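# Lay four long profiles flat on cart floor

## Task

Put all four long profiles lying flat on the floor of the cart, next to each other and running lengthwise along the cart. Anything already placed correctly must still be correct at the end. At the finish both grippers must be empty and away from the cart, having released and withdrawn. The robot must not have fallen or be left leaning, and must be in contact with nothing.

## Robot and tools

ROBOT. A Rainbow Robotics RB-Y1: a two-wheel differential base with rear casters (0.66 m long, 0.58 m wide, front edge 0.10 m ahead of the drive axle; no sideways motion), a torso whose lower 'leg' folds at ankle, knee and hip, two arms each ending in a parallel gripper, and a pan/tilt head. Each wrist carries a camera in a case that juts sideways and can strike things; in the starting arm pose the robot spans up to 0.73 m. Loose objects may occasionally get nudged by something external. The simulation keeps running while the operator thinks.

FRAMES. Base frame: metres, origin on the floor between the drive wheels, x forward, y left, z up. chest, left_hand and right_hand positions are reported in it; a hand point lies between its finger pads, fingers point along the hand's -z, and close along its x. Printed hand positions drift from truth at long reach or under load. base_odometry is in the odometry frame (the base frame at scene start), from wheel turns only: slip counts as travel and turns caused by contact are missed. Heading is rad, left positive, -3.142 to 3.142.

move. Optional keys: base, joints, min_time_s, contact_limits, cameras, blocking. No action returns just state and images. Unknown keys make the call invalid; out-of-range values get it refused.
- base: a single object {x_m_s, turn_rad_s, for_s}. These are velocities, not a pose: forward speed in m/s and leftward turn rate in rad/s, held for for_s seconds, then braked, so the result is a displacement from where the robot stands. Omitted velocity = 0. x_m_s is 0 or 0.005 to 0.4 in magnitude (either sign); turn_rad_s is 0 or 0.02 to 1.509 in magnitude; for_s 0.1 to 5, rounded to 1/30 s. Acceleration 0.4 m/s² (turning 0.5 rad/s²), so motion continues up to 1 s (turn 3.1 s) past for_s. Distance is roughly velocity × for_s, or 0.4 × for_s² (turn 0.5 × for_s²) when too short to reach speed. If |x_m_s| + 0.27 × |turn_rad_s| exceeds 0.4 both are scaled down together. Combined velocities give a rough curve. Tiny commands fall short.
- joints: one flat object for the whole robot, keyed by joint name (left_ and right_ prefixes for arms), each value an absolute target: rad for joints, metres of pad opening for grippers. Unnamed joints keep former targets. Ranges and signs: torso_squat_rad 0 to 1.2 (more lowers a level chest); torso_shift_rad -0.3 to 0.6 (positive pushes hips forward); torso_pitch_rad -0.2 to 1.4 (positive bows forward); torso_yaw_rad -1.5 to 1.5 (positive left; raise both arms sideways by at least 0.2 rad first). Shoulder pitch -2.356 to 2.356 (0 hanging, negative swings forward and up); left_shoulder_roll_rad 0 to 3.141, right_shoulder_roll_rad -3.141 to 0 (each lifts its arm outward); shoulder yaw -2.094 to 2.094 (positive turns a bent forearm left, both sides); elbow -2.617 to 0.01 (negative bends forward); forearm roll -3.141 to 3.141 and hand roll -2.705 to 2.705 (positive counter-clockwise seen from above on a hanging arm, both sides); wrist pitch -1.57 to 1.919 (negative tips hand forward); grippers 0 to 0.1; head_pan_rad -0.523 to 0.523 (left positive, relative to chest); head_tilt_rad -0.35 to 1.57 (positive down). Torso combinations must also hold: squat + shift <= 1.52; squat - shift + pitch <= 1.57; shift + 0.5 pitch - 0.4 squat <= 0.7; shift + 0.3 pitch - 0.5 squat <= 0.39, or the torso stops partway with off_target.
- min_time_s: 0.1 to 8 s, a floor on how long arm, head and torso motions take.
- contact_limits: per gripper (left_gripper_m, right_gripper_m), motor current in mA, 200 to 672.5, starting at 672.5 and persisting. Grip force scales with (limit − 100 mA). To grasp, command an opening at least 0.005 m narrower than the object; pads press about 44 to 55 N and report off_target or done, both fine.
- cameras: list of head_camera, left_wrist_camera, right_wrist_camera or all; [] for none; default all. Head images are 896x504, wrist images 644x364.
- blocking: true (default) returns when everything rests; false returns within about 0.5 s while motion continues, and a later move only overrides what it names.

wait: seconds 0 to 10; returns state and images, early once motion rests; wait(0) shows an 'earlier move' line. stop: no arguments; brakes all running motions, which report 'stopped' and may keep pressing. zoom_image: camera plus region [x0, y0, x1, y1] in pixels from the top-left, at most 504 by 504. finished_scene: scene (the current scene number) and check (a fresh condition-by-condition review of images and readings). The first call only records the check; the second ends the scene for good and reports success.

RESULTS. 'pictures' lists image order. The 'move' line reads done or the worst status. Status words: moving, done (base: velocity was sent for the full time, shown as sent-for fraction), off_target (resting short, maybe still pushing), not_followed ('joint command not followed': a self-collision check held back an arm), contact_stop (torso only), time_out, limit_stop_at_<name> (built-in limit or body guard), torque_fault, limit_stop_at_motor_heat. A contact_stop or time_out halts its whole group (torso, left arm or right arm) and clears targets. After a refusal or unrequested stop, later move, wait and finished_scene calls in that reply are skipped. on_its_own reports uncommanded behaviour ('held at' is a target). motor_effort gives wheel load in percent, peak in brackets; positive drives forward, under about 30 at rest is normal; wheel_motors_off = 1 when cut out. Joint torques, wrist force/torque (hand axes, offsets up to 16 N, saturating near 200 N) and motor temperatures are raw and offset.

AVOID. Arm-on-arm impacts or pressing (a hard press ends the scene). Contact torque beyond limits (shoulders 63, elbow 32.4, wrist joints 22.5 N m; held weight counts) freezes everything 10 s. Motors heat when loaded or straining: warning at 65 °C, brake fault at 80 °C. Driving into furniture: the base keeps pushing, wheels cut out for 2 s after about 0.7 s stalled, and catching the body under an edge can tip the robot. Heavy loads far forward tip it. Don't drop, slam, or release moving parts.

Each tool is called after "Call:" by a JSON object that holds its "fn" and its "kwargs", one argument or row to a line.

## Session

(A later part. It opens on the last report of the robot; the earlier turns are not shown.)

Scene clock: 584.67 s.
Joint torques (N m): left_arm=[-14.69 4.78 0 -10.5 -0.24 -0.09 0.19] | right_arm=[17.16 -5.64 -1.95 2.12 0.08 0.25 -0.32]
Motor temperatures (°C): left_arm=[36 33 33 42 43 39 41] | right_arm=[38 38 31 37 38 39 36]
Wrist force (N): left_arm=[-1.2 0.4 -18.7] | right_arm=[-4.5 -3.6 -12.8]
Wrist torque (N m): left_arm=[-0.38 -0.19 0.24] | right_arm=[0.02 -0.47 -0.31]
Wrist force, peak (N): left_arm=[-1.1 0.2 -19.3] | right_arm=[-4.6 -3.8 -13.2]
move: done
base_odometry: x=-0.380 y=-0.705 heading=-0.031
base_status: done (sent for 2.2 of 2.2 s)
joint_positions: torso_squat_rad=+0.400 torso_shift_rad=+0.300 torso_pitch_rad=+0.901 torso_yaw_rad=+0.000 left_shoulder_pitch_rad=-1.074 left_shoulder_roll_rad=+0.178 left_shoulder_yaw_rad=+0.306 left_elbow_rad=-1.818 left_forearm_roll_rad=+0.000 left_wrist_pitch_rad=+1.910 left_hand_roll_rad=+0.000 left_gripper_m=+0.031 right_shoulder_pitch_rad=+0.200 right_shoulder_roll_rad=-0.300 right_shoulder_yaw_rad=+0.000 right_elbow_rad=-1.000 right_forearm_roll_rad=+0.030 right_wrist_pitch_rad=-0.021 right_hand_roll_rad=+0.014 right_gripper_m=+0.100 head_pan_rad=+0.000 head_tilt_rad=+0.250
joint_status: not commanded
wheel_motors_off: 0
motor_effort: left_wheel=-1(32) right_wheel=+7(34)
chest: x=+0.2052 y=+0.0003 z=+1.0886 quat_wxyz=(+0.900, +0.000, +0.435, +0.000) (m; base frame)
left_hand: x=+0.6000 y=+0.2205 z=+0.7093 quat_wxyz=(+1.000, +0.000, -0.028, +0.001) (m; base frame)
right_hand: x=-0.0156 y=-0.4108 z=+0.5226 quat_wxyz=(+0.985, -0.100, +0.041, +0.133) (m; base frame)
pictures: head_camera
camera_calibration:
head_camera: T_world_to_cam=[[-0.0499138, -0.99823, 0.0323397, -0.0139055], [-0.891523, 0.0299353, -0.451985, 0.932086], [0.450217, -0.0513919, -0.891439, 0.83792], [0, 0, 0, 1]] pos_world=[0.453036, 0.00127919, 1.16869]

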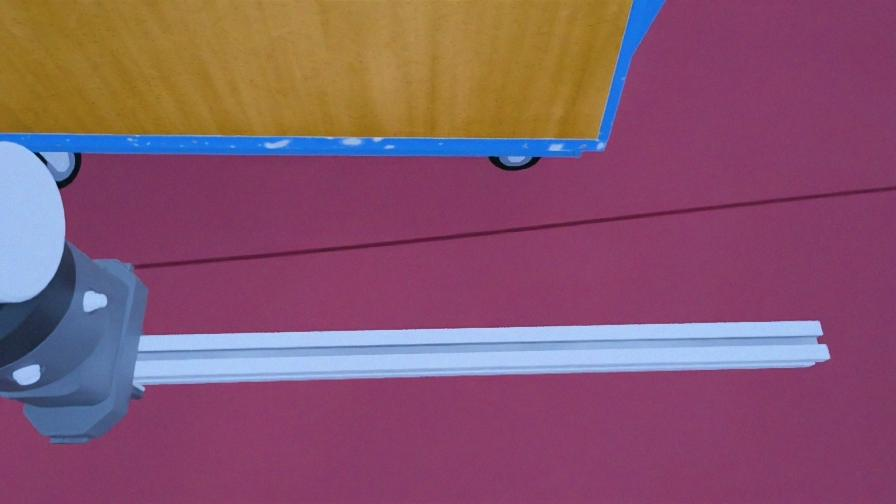

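Call:
{"fn": "move", "kwargs": {
  "base": {"turn_rad_s":0.05,"for_s":0.5},
  "cameras": []
}}

Call:
{"fn": "move", "kwargs": {
  "base": {"x_m_s":0.35,"for_s":2.46},
  "joints": {"head_tilt_rad":0.45},
  "cameras": []
}}

Call:
{"fn": "move", "kwargs": {
  "base": {"turn_rad_s":-0.05,"for_s":0.5},
  "cameras": ["head_camera"]
}}

Scene clock: 601.13 s.
Joint torques (N m): left_arm=[-14.56 5.72 -0.16 -10.26 -0.1 -0.15 0.07] | right_arm=[17.13 -5.88 -2.38 2.11 0.08 0.06 -0.25]
Motor temperatures (°C): left_arm=[37 33 33 42 43 39 41] | right_arm=[38 38 31 37 38 39 36]
Wrist force (N): left_arm=[-1.4 0.3 -18.9] | right_arm=[-4.4 -3.5 -13.0]
Wrist torque (N m): left_arm=[-0.29 -0.24 0.24] | right_arm=[0.01 -0.46 -0.30]
Wrist force, peak (N): left_arm=[-1.1 0.7 -19.2] | right_arm=[-4.8 -3.9 -13.0]
move: done
base_odometry: x=-0.380 y=-0.705 heading=-0.006
base_status: done (sent for 0.5 of 0.5 s)
joint_positions: torso_squat_rad=+0.400 torso_shift_rad=+0.300 torso_pitch_rad=+0.901 torso_yaw_rad=+0.000 left_shoulder_pitch_rad=-1.074 left_shoulder_roll_rad=+0.178 left_shoulder_yaw_rad=+0.306 left_elbow_rad=-1.818 left_forearm_roll_rad=+0.000 left_wrist_pitch_rad=+1.910 left_hand_roll_rad=+0.000 left_gripper_m=+0.031 right_shoulder_pitch_rad=+0.200 right_shoulder_roll_rad=-0.300 right_shoulder_yaw_rad=+0.000 right_elbow_rad=-1.000 right_forearm_roll_rad=+0.030 right_wrist_pitch_rad=-0.021 right_hand_roll_rad=+0.014 right_gripper_m=+0.100 head_pan_rad=+0.000 head_tilt_rad=+0.250
joint_status: not commanded
wheel_motors_off: 0
motor_effort: left_wheel=-2(26) right_wheel=+8(35)
chest: x=+0.2052 y=+0.0004 z=+1.0886 quat_wxyz=(+0.900, +0.000, +0.435, +0.000) (m; base frame)
left_hand: x=+0.6000 y=+0.2206 z=+0.7093 quat_wxyz=(+1.000, +0.000, -0.028, +0.001) (m; base frame)
right_hand: x=-0.0156 y=-0.4108 z=+0.5227 quat_wxyz=(+0.985, -0.100, +0.041, +0.133) (m; base frame)
pictures: none
No camera images: "cameras" was empty.

Scene clock: 604.83 s.
Joint torques (N m): left_arm=[-14.57 4.46 0.02 -10.47 -0.02 0.02 0.07] | right_arm=[17.17 -5.4 -1.7 2.34 0.15 0.3 -0.34]
Motor temperatures (°C): left_arm=[37 33 33 42 43 39 41] | right_arm=[38 38 31 37 38 39 36]
Wrist force (N): left_arm=[-1.5 0.4 -18.7] | right_arm=[-4.5 -3.7 -12.8]
Wrist torque (N m): left_arm=[-0.43 -0.25 0.23] | right_arm=[0.02 -0.46 -0.30]
Wrist force, peak (N): left_arm=[-1.1 0.3 -19.4] | right_arm=[-4.7 -3.7 -13.2]
move: done
base_odometry: x=+0.483 y=-0.710 heading=-0.006
base_status: done (sent for 2.47 of 2.47 s)
joint_positions: torso_squat_rad=+0.400 torso_shift_rad=+0.300 torso_pitch_rad=+0.901 torso_yaw_rad=+0.000 left_shoulder_pitch_rad=-1.074 left_shoulder_roll_rad=+0.178 left_shoulder_yaw_rad=+0.306 left_elbow_rad=-1.818 left_forearm_roll_rad=+0.000 left_wrist_pitch_rad=+1.910 left_hand_roll_rad=+0.000 left_gripper_m=+0.031 right_shoulder_pitch_rad=+0.200 right_shoulder_roll_rad=-0.300 right_shoulder_yaw_rad=+0.000 right_elbow_rad=-1.000 right_forearm_roll_rad=+0.030 right_wrist_pitch_rad=-0.021 right_hand_roll_rad=+0.014 right_gripper_m=+0.100 head_pan_rad=+0.000 head_tilt_rad=+0.450
joint_status: all done
wheel_motors_off: 0
motor_effort: left_wheel=-2(28) right_wheel=+1(44)
chest: x=+0.2052 y=+0.0004 z=+1.0886 quat_wxyz=(+0.900, +0.000, +0.435, +0.000) (m; base frame)
left_hand: x=+0.6000 y=+0.2206 z=+0.7093 quat_wxyz=(+1.000, +0.000, -0.028, +0.001) (m; base frame)
right_hand: x=-0.0156 y=-0.4108 z=+0.5226 quat_wxyz=(+0.985, -0.100, +0.041, +0.133) (m; base frame)
pictures: none
No camera images: "cameras" was empty.

Scene clock: 605.87 s.
Joint torques (N m): left_arm=[-14.11 4.88 -0.32 -10.23 -0.19 -0.14 0.17] | right_arm=[16.91 -5.79 -1.86 2.08 0.17 0.17 -0.45]
Motor temperatures (°C): left_arm=[37 33 33 42 43 39 41] | right_arm=[38 38 31 37 38 39 36]
Wrist force (N): left_arm=[-1.6 0.3 -18.7] | right_arm=[-4.6 -3.6 -12.9]
Wrist torque (N m): left_arm=[-0.49 -0.21 0.22] | right_arm=[0.02 -0.48 -0.32]
Wrist force, peak (N): left_arm=[-1.5 1.0 -19.1] | right_arm=[-4.5 -3.8 -13.2]
move: done
base_odometry: x=+0.483 y=-0.710 heading=-0.031
base_status: done (sent for 0.5 of 0.5 s)
joint_positions: torso_squat_rad=+0.400 torso_shift_rad=+0.300 torso_pitch_rad=+0.901 torso_yaw_rad=+0.000 left_shoulder_pitch_rad=-1.074 left_shoulder_roll_rad=+0.178 left_shoulder_yaw_rad=+0.306 left_elbow_rad=-1.818 left_forearm_roll_rad=+0.000 left_wrist_pitch_rad=+1.910 left_hand_roll_rad=+0.000 left_gripper_m=+0.031 right_shoulder_pitch_rad=+0.200 right_shoulder_roll_rad=-0.300 right_shoulder_yaw_rad=+0.000 right_elbow_rad=-1.000 right_forearm_roll_rad=+0.030 right_wrist_pitch_rad=-0.021 right_hand_roll_rad=+0.014 right_gripper_m=+0.100 head_pan_rad=+0.000 head_tilt_rad=+0.450
joint_status: not commanded
wheel_motors_off: 0
motor_effort: left_wheel=+1(22) right_wheel=-5(20)
chest: x=+0.2052 y=+0.0004 z=+1.0886 quat_wxyz=(+0.900, +0.000, +0.435, +0.000) (m; base frame)
left_hand: x=+0.6000 y=+0.2205 z=+0.7093 quat_wxyz=(+1.000, +0.000, -0.028, +0.001) (m; base frame)
right_hand: x=-0.0156 y=-0.4108 z=+0.5226 quat_wxyz=(+0.985, -0.100, +0.041, +0.133) (m; base frame)
pictures: head_camera
camera_calibration:
head_camera: T_world_to_cam=[[-0.0426455, -0.998218, 0.0417457, -0.0278779], [-0.963528, 0.0300428, -0.265917, 0.736666], [0.264189, -0.0515633, -0.963092, 0.993495], [0, 0, 0, 1]] pos_world=[0.446139, 0.00126819, 1.15388]

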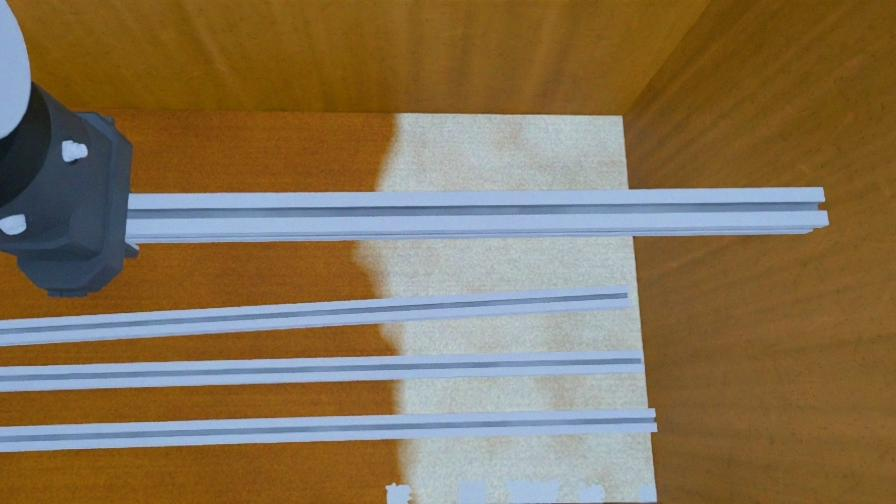

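Call:
{"fn": "move", "kwargs": {
  "base": {"turn_rad_s":0.05,"for_s":0.42},
  "cameras": []
}}

Call:
{"fn": "move", "kwargs": {
  "base": {"x_m_s":0.2,"for_s":0.5},
  "cameras": ["head_camera"]
}}

Call:
{"fn": "move", "kwargs": {
  "joints": {"torso_squat_rad":0.8,"torso_pitch_rad":1.0,"left_shoulder_pitch_rad":-0.968,"left_shoulder_roll_rad":0.1455,"left_shoulder_yaw_rad":0.2856,"left_elbow_rad":-1.63,"left_wrist_pitch_rad":1.568,"head_pan_rad":-0.3},
  "min_time_s": 2,
  "cameras": ["head_camera"]
}}

Scene clock: 632.63 s.
Joint torques (N m): left_arm=[-14.74 5.14 -0.18 -10.45 -0.13 -0.38 0.01] | right_arm=[17.43 -5.62 -2.07 2 0.14 0.15 -0.08]
Motor temperatures (°C): left_arm=[37 33 33 42 43 38 41] | right_arm=[38 38 31 37 38 39 36]
Wrist force (N): left_arm=[-1.7 0.1 -18.7] | right_arm=[-4.5 -3.7 -12.7]
Wrist torque (N m): left_arm=[-0.42 -0.25 0.27] | right_arm=[0.02 -0.47 -0.31]
Wrist force, peak (N): left_arm=[-1.8 0.9 -19.1] | right_arm=[-4.6 -4.0 -13.1]
move: done
base_odometry: x=+0.483 y=-0.710 heading=-0.010
base_status: done (sent for 0.43 of 0.43 s)
joint_positions: torso_squat_rad=+0.400 torso_shift_rad=+0.300 torso_pitch_rad=+0.901 torso_yaw_rad=+0.000 left_shoulder_pitch_rad=-1.074 left_shoulder_roll_rad=+0.178 left_shoulder_yaw_rad=+0.306 left_elbow_rad=-1.818 left_forearm_roll_rad=+0.000 left_wrist_pitch_rad=+1.910 left_hand_roll_rad=+0.000 left_gripper_m=+0.031 right_shoulder_pitch_rad=+0.200 right_shoulder_roll_rad=-0.300 right_shoulder_yaw_rad=+0.000 right_elbow_rad=-1.000 right_forearm_roll_rad=+0.030 right_wrist_pitch_rad=-0.021 right_hand_roll_rad=+0.014 right_gripper_m=+0.100 head_pan_rad=+0.000 head_tilt_rad=+0.450
joint_status: not commanded
wheel_motors_off: 0
motor_effort: left_wheel=-9(21) right_wheel=+8(25)
chest: x=+0.2052 y=+0.0004 z=+1.0886 quat_wxyz=(+0.900, +0.000, +0.435, +0.000) (m; base frame)
left_hand: x=+0.6000 y=+0.2206 z=+0.7093 quat_wxyz=(+1.000, +0.000, -0.028, +0.001) (m; base frame)
right_hand: x=-0.0156 y=-0.4108 z=+0.5226 quat_wxyz=(+0.985, -0.100, +0.041, +0.133) (m; base frame)
pictures: none
No camera images: "cameras" was empty.

Scene clock: 634.17 s.
Joint torques (N m): left_arm=[-14.44 5.22 -0.3 -10.52 0.04 -0.17 0.04] | right_arm=[17.07 -5.88 -2.04 2.26 0.23 0.3 -0.2]
Motor temperatures (°C): left_arm=[37 33 33 42 43 38 41] | right_arm=[38 38 31 37 38 39 36]
Wrist force (N): left_arm=[-1.4 0.3 -18.8] | right_arm=[-4.6 -3.7 -12.9]
Wrist torque (N m): left_arm=[-0.38 -0.22 0.22] | right_arm=[0.03 -0.49 -0.30]
Wrist force, peak (N): left_arm=[-0.5 0.4 -19.8] | right_arm=[-4.7 -3.6 -13.2]
move: done
base_odometry: x=+0.583 y=-0.711 heading=-0.010
base_status: done (sent for 0.5 of 0.5 s)
joint_positions: torso_squat_rad=+0.400 torso_shift_rad=+0.300 torso_pitch_rad=+0.901 torso_yaw_rad=+0.000 left_shoulder_pitch_rad=-1.074 left_shoulder_roll_rad=+0.178 left_shoulder_yaw_rad=+0.306 left_elbow_rad=-1.818 left_forearm_roll_rad=+0.000 left_wrist_pitch_rad=+1.910 left_hand_roll_rad=+0.000 left_gripper_m=+0.031 right_shoulder_pitch_rad=+0.200 right_shoulder_roll_rad=-0.300 right_shoulder_yaw_rad=+0.000 right_elbow_rad=-1.000 right_forearm_roll_rad=+0.030 right_wrist_pitch_rad=-0.021 right_hand_roll_rad=+0.014 right_gripper_m=+0.100 head_pan_rad=+0.000 head_tilt_rad=+0.450
joint_status: not commanded
wheel_motors_off: 0
motor_effort: left_wheel=-7(25) right_wheel=+7(45)
chest: x=+0.2052 y=+0.0004 z=+1.0886 quat_wxyz=(+0.900, +0.000, +0.435, +0.000) (m; base frame)
left_hand: x=+0.6000 y=+0.2206 z=+0.7094 quat_wxyz=(+1.000, +0.000, -0.028, +0.001) (m; base frame)
right_hand: x=-0.0156 y=-0.4108 z=+0.5226 quat_wxyz=(+0.985, -0.100, +0.041, +0.133) (m; base frame)
pictures: head_camera
camera_calibration:
head_camera: T_world_to_cam=[[-0.0426358, -0.998218, 0.0417544, -0.0278858], [-0.963521, 0.0300297, -0.265943, 0.736671], [0.264215, -0.0515699, -0.963084, 0.993499], [0, 0, 0, 1]] pos_world=[0.446112, 0.0012765, 1.1539]

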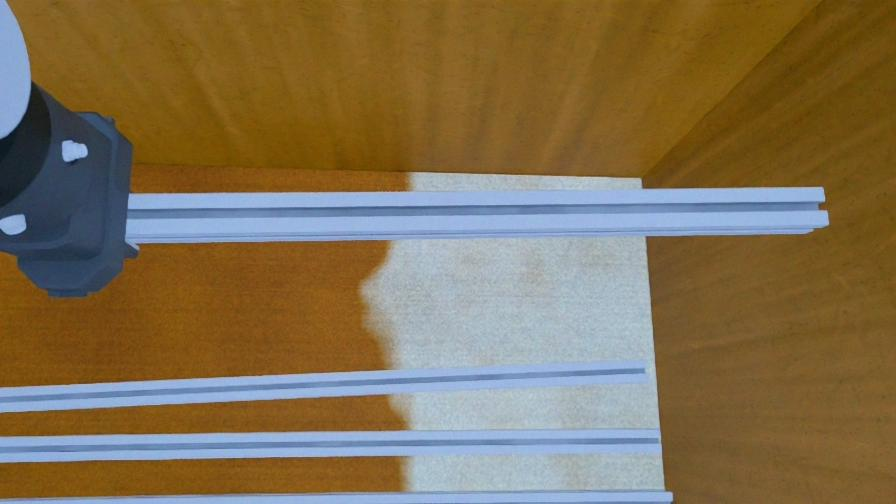

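Scene clock: 636.50 s.
Joint torques (N m): left_arm=[-10.84 1.75 -1.19 -10.33 -0.29 -0.21 -0.06] | right_arm=[18.92 -4.45 -1.96 3.12 0.13 0.52 -0.29]
Motor temperatures (°C): left_arm=[37 33 33 42 43 38 41] | right_arm=[38 38 31 37 38 39 36]
Wrist force (N): left_arm=[-0.1 -0.1 -19.4] | right_arm=[-3.7 -3.5 -13.0]
Wrist torque (N m): left_arm=[-0.32 -0.14 0.24] | right_arm=[0.02 -0.40 -0.31]
Wrist force, peak (N): left_arm=[-0.8 0.4 -20.1] | right_arm=[-4.2 -3.7 -13.3]
move: done
base_odometry: x=+0.583 y=-0.711 heading=-0.011
base_status: not commanded
joint_positions: torso_squat_rad=+0.800 torso_shift_rad=+0.300 torso_pitch_rad=+1.000 torso_yaw_rad=+0.000 left_shoulder_pitch_rad=-0.967 left_shoulder_roll_rad=+0.146 left_shoulder_yaw_rad=+0.286 left_elbow_rad=-1.629 left_forearm_roll_rad=+0.000 left_wrist_pitch_rad=+1.568 left_hand_roll_rad=+0.000 left_gripper_m=+0.031 right_shoulder_pitch_rad=+0.200 right_shoulder_roll_rad=-0.300 right_shoulder_yaw_rad=+0.000 right_elbow_rad=-1.000 right_forearm_roll_rad=+0.030 right_wrist_pitch_rad=-0.021 right_hand_roll_rad=+0.014 right_gripper_m=+0.100 head_pan_rad=-0.300 head_tilt_rad=+0.450
joint_status: all done
wheel_motors_off: 0
motor_effort: left_wheel=-7(8) right_wheel=+9(10)
chest: x=+0.1767 y=+0.0003 z=+0.9135 quat_wxyz=(+0.877, +0.000, +0.480, +0.000) (m; base frame)
left_hand: x=+0.5133 y=+0.2204 z=+0.4166 quat_wxyz=(+1.000, +0.000, +0.001, +0.000) (m; base frame)
right_hand: x=-0.0995 y=-0.4109 z=+0.3724 quat_wxyz=(+0.982, -0.094, +0.090, +0.138) (m; base frame)
pictures: head_camera
camera_calibration:
head_camera: T_world_to_cam=[[-0.196141, -0.936152, 0.291802, -0.216704], [-0.970995, 0.143927, -0.190931, 0.594808], [0.136742, -0.320788, -0.937228, 0.83259], [0, 0, 0, 1]] pos_world=[0.421201, -0.0213916, 0.957129]

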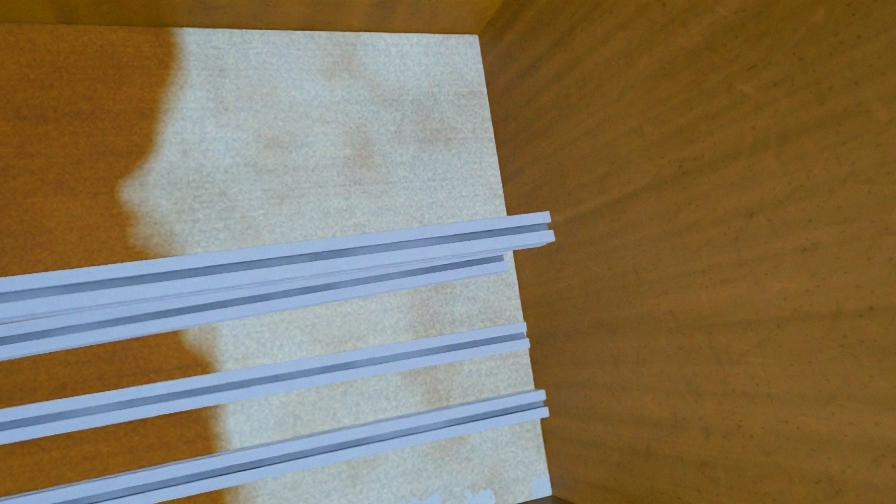

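Call:
{"fn": "move", "kwargs": {
  "base": {"turn_rad_s":0.04,"for_s":0.35},
  "cameras": []
}}

Call:
{"fn": "move", "kwargs": {
  "joints": {"torso_squat_rad":0.76,"left_shoulder_pitch_rad":-1.229,"left_shoulder_roll_rad":0.2276,"left_shoulder_yaw_rad":0.3281,"left_elbow_rad":-0.8202,"left_wrist_pitch_rad":1.0294},
  "min_time_s": 3,
  "cameras": ["head_camera"]
}}

Scene clock: 642.57 s.
Joint torques (N m): left_arm=[-11.16 2.04 -1.46 -10.21 -0.05 -0.02 -0.17] | right_arm=[19.14 -4.74 -1.58 3.14 0.21 0.37 -0.12]
Motor temperatures (°C): left_arm=[37 33 33 42 43 38 41] | right_arm=[38 38 31 37 38 39 36]
Wrist force (N): left_arm=[-0.1 0.2 -18.9] | right_arm=[-3.6 -3.8 -12.9]
Wrist torque (N m): left_arm=[-0.27 -0.14 0.21] | right_arm=[0.04 -0.41 -0.32]
Wrist force, peak (N): left_arm=[-0.4 0.5 -19.6] | right_arm=[-3.7 -3.7 -13.1]
move: done
base_odometry: x=+0.583 y=-0.711 heading=+0.003
base_status: done (sent for 0.37 of 0.37 s)
joint_positions: torso_squat_rad=+0.800 torso_shift_rad=+0.300 torso_pitch_rad=+1.000 torso_yaw_rad=+0.000 left_shoulder_pitch_rad=-0.967 left_shoulder_roll_rad=+0.146 left_shoulder_yaw_rad=+0.286 left_elbow_rad=-1.629 left_forearm_roll_rad=+0.000 left_wrist_pitch_rad=+1.568 left_hand_roll_rad=+0.000 left_gripper_m=+0.031 right_shoulder_pitch_rad=+0.200 right_shoulder_roll_rad=-0.300 right_shoulder_yaw_rad=+0.000 right_elbow_rad=-1.000 right_forearm_roll_rad=+0.030 right_wrist_pitch_rad=-0.021 right_hand_roll_rad=+0.014 right_gripper_m=+0.100 head_pan_rad=-0.300 head_tilt_rad=+0.450
joint_status: not commanded
wheel_motors_off: 0
motor_effort: left_wheel=-12(30) right_wheel=+10(31)
chest: x=+0.1767 y=+0.0003 z=+0.9135 quat_wxyz=(+0.877, +0.000, +0.480, +0.000) (m; base frame)
left_hand: x=+0.5133 y=+0.2204 z=+0.4166 quat_wxyz=(+1.000, +0.000, +0.001, +0.000) (m; base frame)
right_hand: x=-0.0995 y=-0.4109 z=+0.3724 quat_wxyz=(+0.982, -0.094, +0.090, +0.138) (m; base frame)
pictures: none
No camera images: "cameras" was empty.

Scene clock: 655.27 s.
Joint torques (N m): left_arm=[-1.2 6.75 0.55 -0.62 -2.22 -6.29 0] | right_arm=[18.72 -5.33 -1.77 2.9 0.12 0.23 -0.3]
Motor temperatures (°C): left_arm=[36 33 33 41 43 40 41] | right_arm=[38 38 31 37 38 39 36]
Wrist force (N): left_arm=[-17.7 -7.3 61.5] | right_arm=[-3.8 -4.0 -13.0]
Wrist torque (N m): left_arm=[-0.61 1.59 0.31] | right_arm=[0.06 -0.41 -0.30]
Wrist force, peak (N): left_arm=[-80.6 -16.5 190.8] | right_arm=[-5.3 -3.9 -12.9]
move: torque_fault
TORQUE FAULT: left_wrist_pitch_rad reached its load limit. The robot stopped for 10 seconds, dropped its targets and accepts commands again. The stop added 9.1 s to the call.
base_odometry: x=+0.583 y=-0.711 heading=+0.003
base_status: not commanded
joint_positions: torso_squat_rad=+0.762 torso_shift_rad=+0.295 torso_pitch_rad=+0.988 torso_yaw_rad=+0.002 left_shoulder_pitch_rad=-1.213 left_shoulder_roll_rad=+0.217 left_shoulder_yaw_rad=+0.323 left_elbow_rad=-0.847 left_forearm_roll_rad=+0.001 left_wrist_pitch_rad=+1.076 left_hand_roll_rad=+0.000 left_gripper_m=+0.031 right_shoulder_pitch_rad=+0.200 right_shoulder_roll_rad=-0.300 right_shoulder_yaw_rad=+0.000 right_elbow_rad=-1.000 right_forearm_roll_rad=+0.030 right_wrist_pitch_rad=-0.021 right_hand_roll_rad=+0.014 right_gripper_m=+0.100 head_pan_rad=-0.300 head_tilt_rad=+0.450
joint_status: left_shoulder_pitch_rad torque_fault (moved -0.246 of -0.262); left_elbow_rad torque_fault (moved +0.782 of +0.809); left_wrist_pitch_rad torque_fault (moved -0.492 of -0.539); the others done
wheel_motors_off: 0
on_its_own: left_shoulder_pitch_rad is held at -1.211, not at your -1.229, since a torque_fault; left_elbow_rad is held at -0.846, not at your -0.820, since a torque_fault; left_wrist_pitch_rad is held at +1.075, not at your +1.029, since a torque_fault
motor_effort: left_wheel=-9(20) right_wheel=+18(36)
chest: x=+0.1775 y=+0.0000 z=+0.9353 quat_wxyz=(+0.880, +0.000, +0.474, +0.001) (m; base frame)
left_hand: x=+0.5301 y=+0.2172 z=+0.3306 quat_wxyz=(+1.000, -0.002, +0.014, -0.001) (m; base frame)
right_hand: x=-0.0918 y=-0.4102 z=+0.3900 quat_wxyz=(+0.983, -0.094, +0.084, +0.137) (m; base frame)
pictures: head_camera
camera_calibration:
head_camera: T_world_to_cam=[[-0.198891, -0.93692, 0.287443, -0.218626], [-0.96873, 0.143557, -0.202372, 0.610108], [0.148342, -0.318704, -0.936174, 0.849807], [0, 0, 0, 1]] pos_world=[0.421485, -0.021583, 0.981879]

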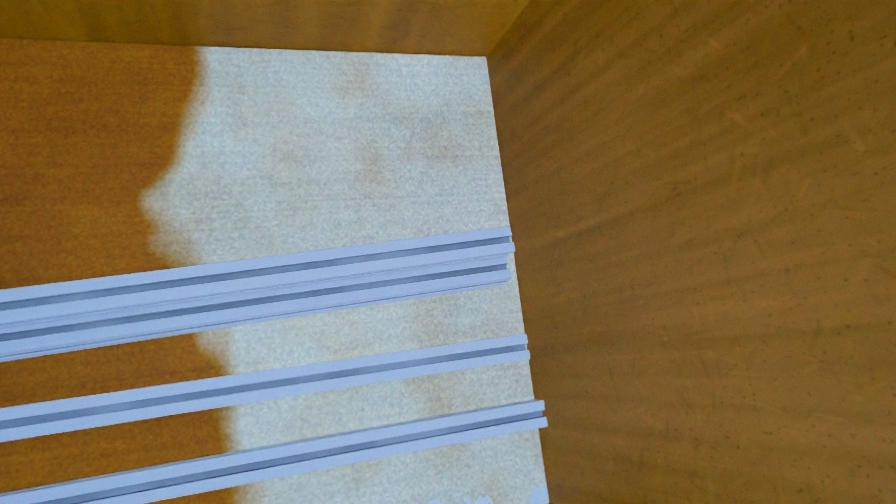

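Call:
{"fn": "move", "kwargs": {
  "joints": {"torso_squat_rad":0.55,"torso_pitch_rad":1.0},
  "min_time_s": 1.5,
  "cameras": ["head_camera"]
}}

Scene clock: 661.20 s.
Joint torques (N m): left_arm=[-12.18 5.64 0.34 -7.62 -0.35 0.05 0.22] | right_arm=[18.79 -4.98 -1.46 3.15 -0.11 0.43 -0.17]
Motor temperatures (°C): left_arm=[36 33 33 40 43 40 41] | right_arm=[38 38 31 37 38 39 36]
Wrist force (N): left_arm=[-0.2 0.4 -18.5] | right_arm=[-3.7 -4.2 -13.0]
Wrist torque (N m): left_arm=[-0.29 -0.27 0.21] | right_arm=[0.10 -0.43 -0.35]
Wrist force, peak (N): left_arm=[-17.8 -7.2 62.3] | right_arm=[-4.1 -3.8 -13.5]
move: done
base_odometry: x=+0.583 y=-0.711 heading=+0.003
base_status: not commanded
joint_positions: torso_squat_rad=+0.550 torso_shift_rad=+0.296 torso_pitch_rad=+1.001 torso_yaw_rad=+0.002 left_shoulder_pitch_rad=-1.210 left_shoulder_roll_rad=+0.217 left_shoulder_yaw_rad=+0.323 left_elbow_rad=-0.845 left_forearm_roll_rad=+0.001 left_wrist_pitch_rad=+1.075 left_hand_roll_rad=+0.000 left_gripper_m=+0.031 right_shoulder_pitch_rad=+0.200 right_shoulder_roll_rad=-0.300 right_shoulder_yaw_rad=+0.000 right_elbow_rad=-1.000 right_forearm_roll_rad=+0.030 right_wrist_pitch_rad=-0.021 right_hand_roll_rad=+0.014 right_gripper_m=+0.100 head_pan_rad=-0.300 head_tilt_rad=+0.450
joint_status: all done
wheel_motors_off: 0
on_its_own: left_shoulder_pitch_rad is held at -1.211, not at your -1.229, since a torque_fault; left_elbow_rad is held at -0.846, not at your -0.820, since a torque_fault; left_wrist_pitch_rad is held at +1.075, not at your +1.029, since a torque_fault
motor_effort: left_wheel=-13(13) right_wheel=+14(19)
chest: x=+0.2066 y=+0.0003 z=+1.0183 quat_wxyz=(+0.877, +0.000, +0.480, +0.001) (m; base frame)
left_hand: x=+0.5497 y=+0.2180 z=+0.4081 quat_wxyz=(+1.000, -0.001, +0.021, -0.001) (m; base frame)
right_hand: x=-0.0693 y=-0.4104 z=+0.4766 quat_wxyz=(+0.982, -0.093, +0.090, +0.138) (m; base frame)
pictures: head_camera
camera_calibration:
head_camera: T_world_to_cam=[[-0.195391, -0.936721, 0.290475, -0.240309], [-0.971131, 0.14347, -0.19058, 0.643553], [0.136845, -0.319327, -0.937712, 0.927207], [0, 0, 0, 1]] pos_world=[0.451136, -0.0213506, 1.06191]

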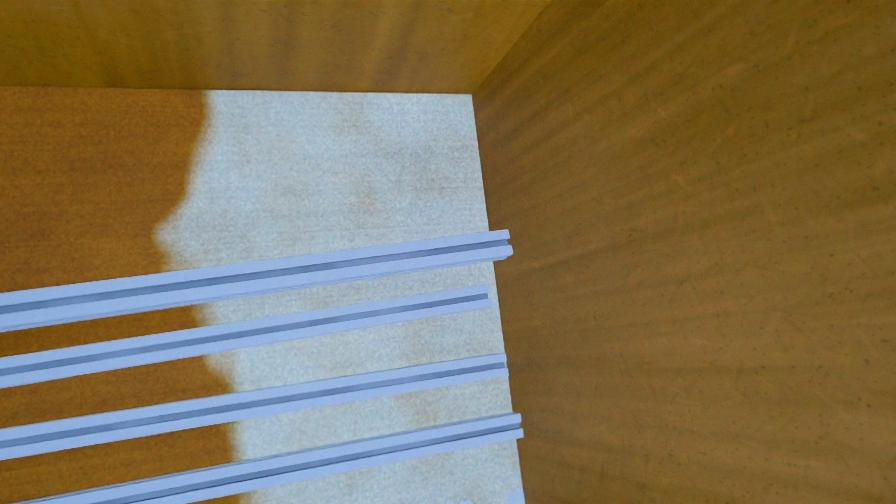

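Call:
{"fn": "move", "kwargs": {
  "base": {"x_m_s":0.1,"for_s":0.13},
  "joints": {"torso_shift_rad":0.3,"torso_yaw_rad":0,"left_shoulder_pitch_rad":-1.3733,"left_shoulder_roll_rad":0.2777,"left_shoulder_yaw_rad":0.342,"left_elbow_rad":-0.585,"left_forearm_roll_rad":0,"left_wrist_pitch_rad":0.9461},
  "min_time_s": 1.5,
  "cameras": []
}}

Call:
{"fn": "move", "kwargs": {
  "joints": {"torso_squat_rad":0.73},
  "min_time_s": 1.5,
  "cameras": ["head_camera"]
}}

Scene clock: 675.03 s.
Joint torques (N m): left_arm=[-15.86 5.25 0.36 -7.26 -0.39 -0.02 -0.12] | right_arm=[18.82 -4.2 -1.88 3.34 -0.1 0.38 -0.35]
Motor temperatures (°C): left_arm=[36 33 33 40 43 40 41] | right_arm=[38 38 31 37 38 39 36]
Wrist force (N): left_arm=[-0.5 0.4 -18.8] | right_arm=[-3.7 -3.9 -13.0]
Wrist torque (N m): left_arm=[-0.34 -0.21 0.22] | right_arm=[0.07 -0.45 -0.34]
Wrist force, peak (N): left_arm=[-1.1 0.4 -19.6] | right_arm=[-3.6 -4.0 -13.3]
move: done
base_odometry: x=+0.590 y=-0.711 heading=+0.004
base_status: done (sent for 0.13 of 0.13 s)
joint_positions: torso_squat_rad=+0.550 torso_shift_rad=+0.300 torso_pitch_rad=+1.001 torso_yaw_rad=+0.000 left_shoulder_pitch_rad=-1.372 left_shoulder_roll_rad=+0.277 left_shoulder_yaw_rad=+0.342 left_elbow_rad=-0.585 left_forearm_roll_rad=+0.000 left_wrist_pitch_rad=+0.946 left_hand_roll_rad=+0.000 left_gripper_m=+0.031 right_shoulder_pitch_rad=+0.200 right_shoulder_roll_rad=-0.300 right_shoulder_yaw_rad=+0.000 right_elbow_rad=-1.000 right_forearm_roll_rad=+0.030 right_wrist_pitch_rad=-0.021 right_hand_roll_rad=+0.014 right_gripper_m=+0.100 head_pan_rad=-0.300 head_tilt_rad=+0.450
joint_status: all done
wheel_motors_off: 0
motor_effort: left_wheel=-1(18) right_wheel=+2(38)
chest: x=+0.2089 y=+0.0003 z=+1.0177 quat_wxyz=(+0.877, +0.000, +0.480, +0.000) (m; base frame)
left_hand: x=+0.5910 y=+0.2200 z=+0.4075 quat_wxyz=(+1.000, +0.000, +0.001, +0.000) (m; base frame)
right_hand: x=-0.0673 y=-0.4108 z=+0.4765 quat_wxyz=(+0.982, -0.094, +0.090, +0.138) (m; base frame)
pictures: none
No camera images: "cameras" was empty.

Scene clock: 676.83 s.
Joint torques (N m): left_arm=[-16.1 6.41 0.81 -7.64 -0.58 -0.07 0.3] | right_arm=[19.53 -4.66 -2.06 3.08 0.14 0.45 -0.28]
Motor temperatures (°C): left_arm=[36 33 33 40 43 39 41] | right_arm=[38 38 31 37 38 39 36]
Wrist force (N): left_arm=[-0.6 0.1 -19.3] | right_arm=[-4.0 -3.9 -13.1]
Wrist torque (N m): left_arm=[-0.42 -0.22 0.21] | right_arm=[0.07 -0.46 -0.31]
Wrist force, peak (N): left_arm=[-0.5 0.3 -19.7] | right_arm=[-4.1 -4.0 -13.3]
move: done
base_odometry: x=+0.590 y=-0.711 heading=+0.004
base_status: not commanded
joint_positions: torso_squat_rad=+0.730 torso_shift_rad=+0.300 torso_pitch_rad=+1.000 torso_yaw_rad=+0.000 left_shoulder_pitch_rad=-1.372 left_shoulder_roll_rad=+0.277 left_shoulder_yaw_rad=+0.342 left_elbow_rad=-0.585 left_forearm_roll_rad=+0.000 left_wrist_pitch_rad=+0.946 left_hand_roll_rad=+0.000 left_gripper_m=+0.031 right_shoulder_pitch_rad=+0.200 right_shoulder_roll_rad=-0.300 right_shoulder_yaw_rad=+0.000 right_elbow_rad=-1.000 right_forearm_roll_rad=+0.030 right_wrist_pitch_rad=-0.021 right_hand_roll_rad=+0.014 right_gripper_m=+0.100 head_pan_rad=-0.300 head_tilt_rad=+0.450
joint_status: all done
wheel_motors_off: 0
motor_effort: left_wheel=-1(2) right_wheel=+0(4)
chest: x=+0.1867 y=+0.0003 z=+0.9459 quat_wxyz=(+0.877, +0.000, +0.480, +0.000) (m; base frame)
left_hand: x=+0.5688 y=+0.2200 z=+0.3358 quat_wxyz=(+1.000, +0.000, +0.001, +0.000) (m; base frame)
right_hand: x=-0.0894 y=-0.4108 z=+0.4047 quat_wxyz=(+0.982, -0.094, +0.090, +0.138) (m; base frame)
pictures: head_camera
camera_calibration:
head_camera: T_world_to_cam=[[-0.196188, -0.936189, 0.291652, -0.224114], [-0.97098, 0.143989, -0.190958, 0.610757], [0.136778, -0.320652, -0.93727, 0.861624], [0, 0, 0, 1]] pos_world=[0.431214, -0.0214739, 0.989566]

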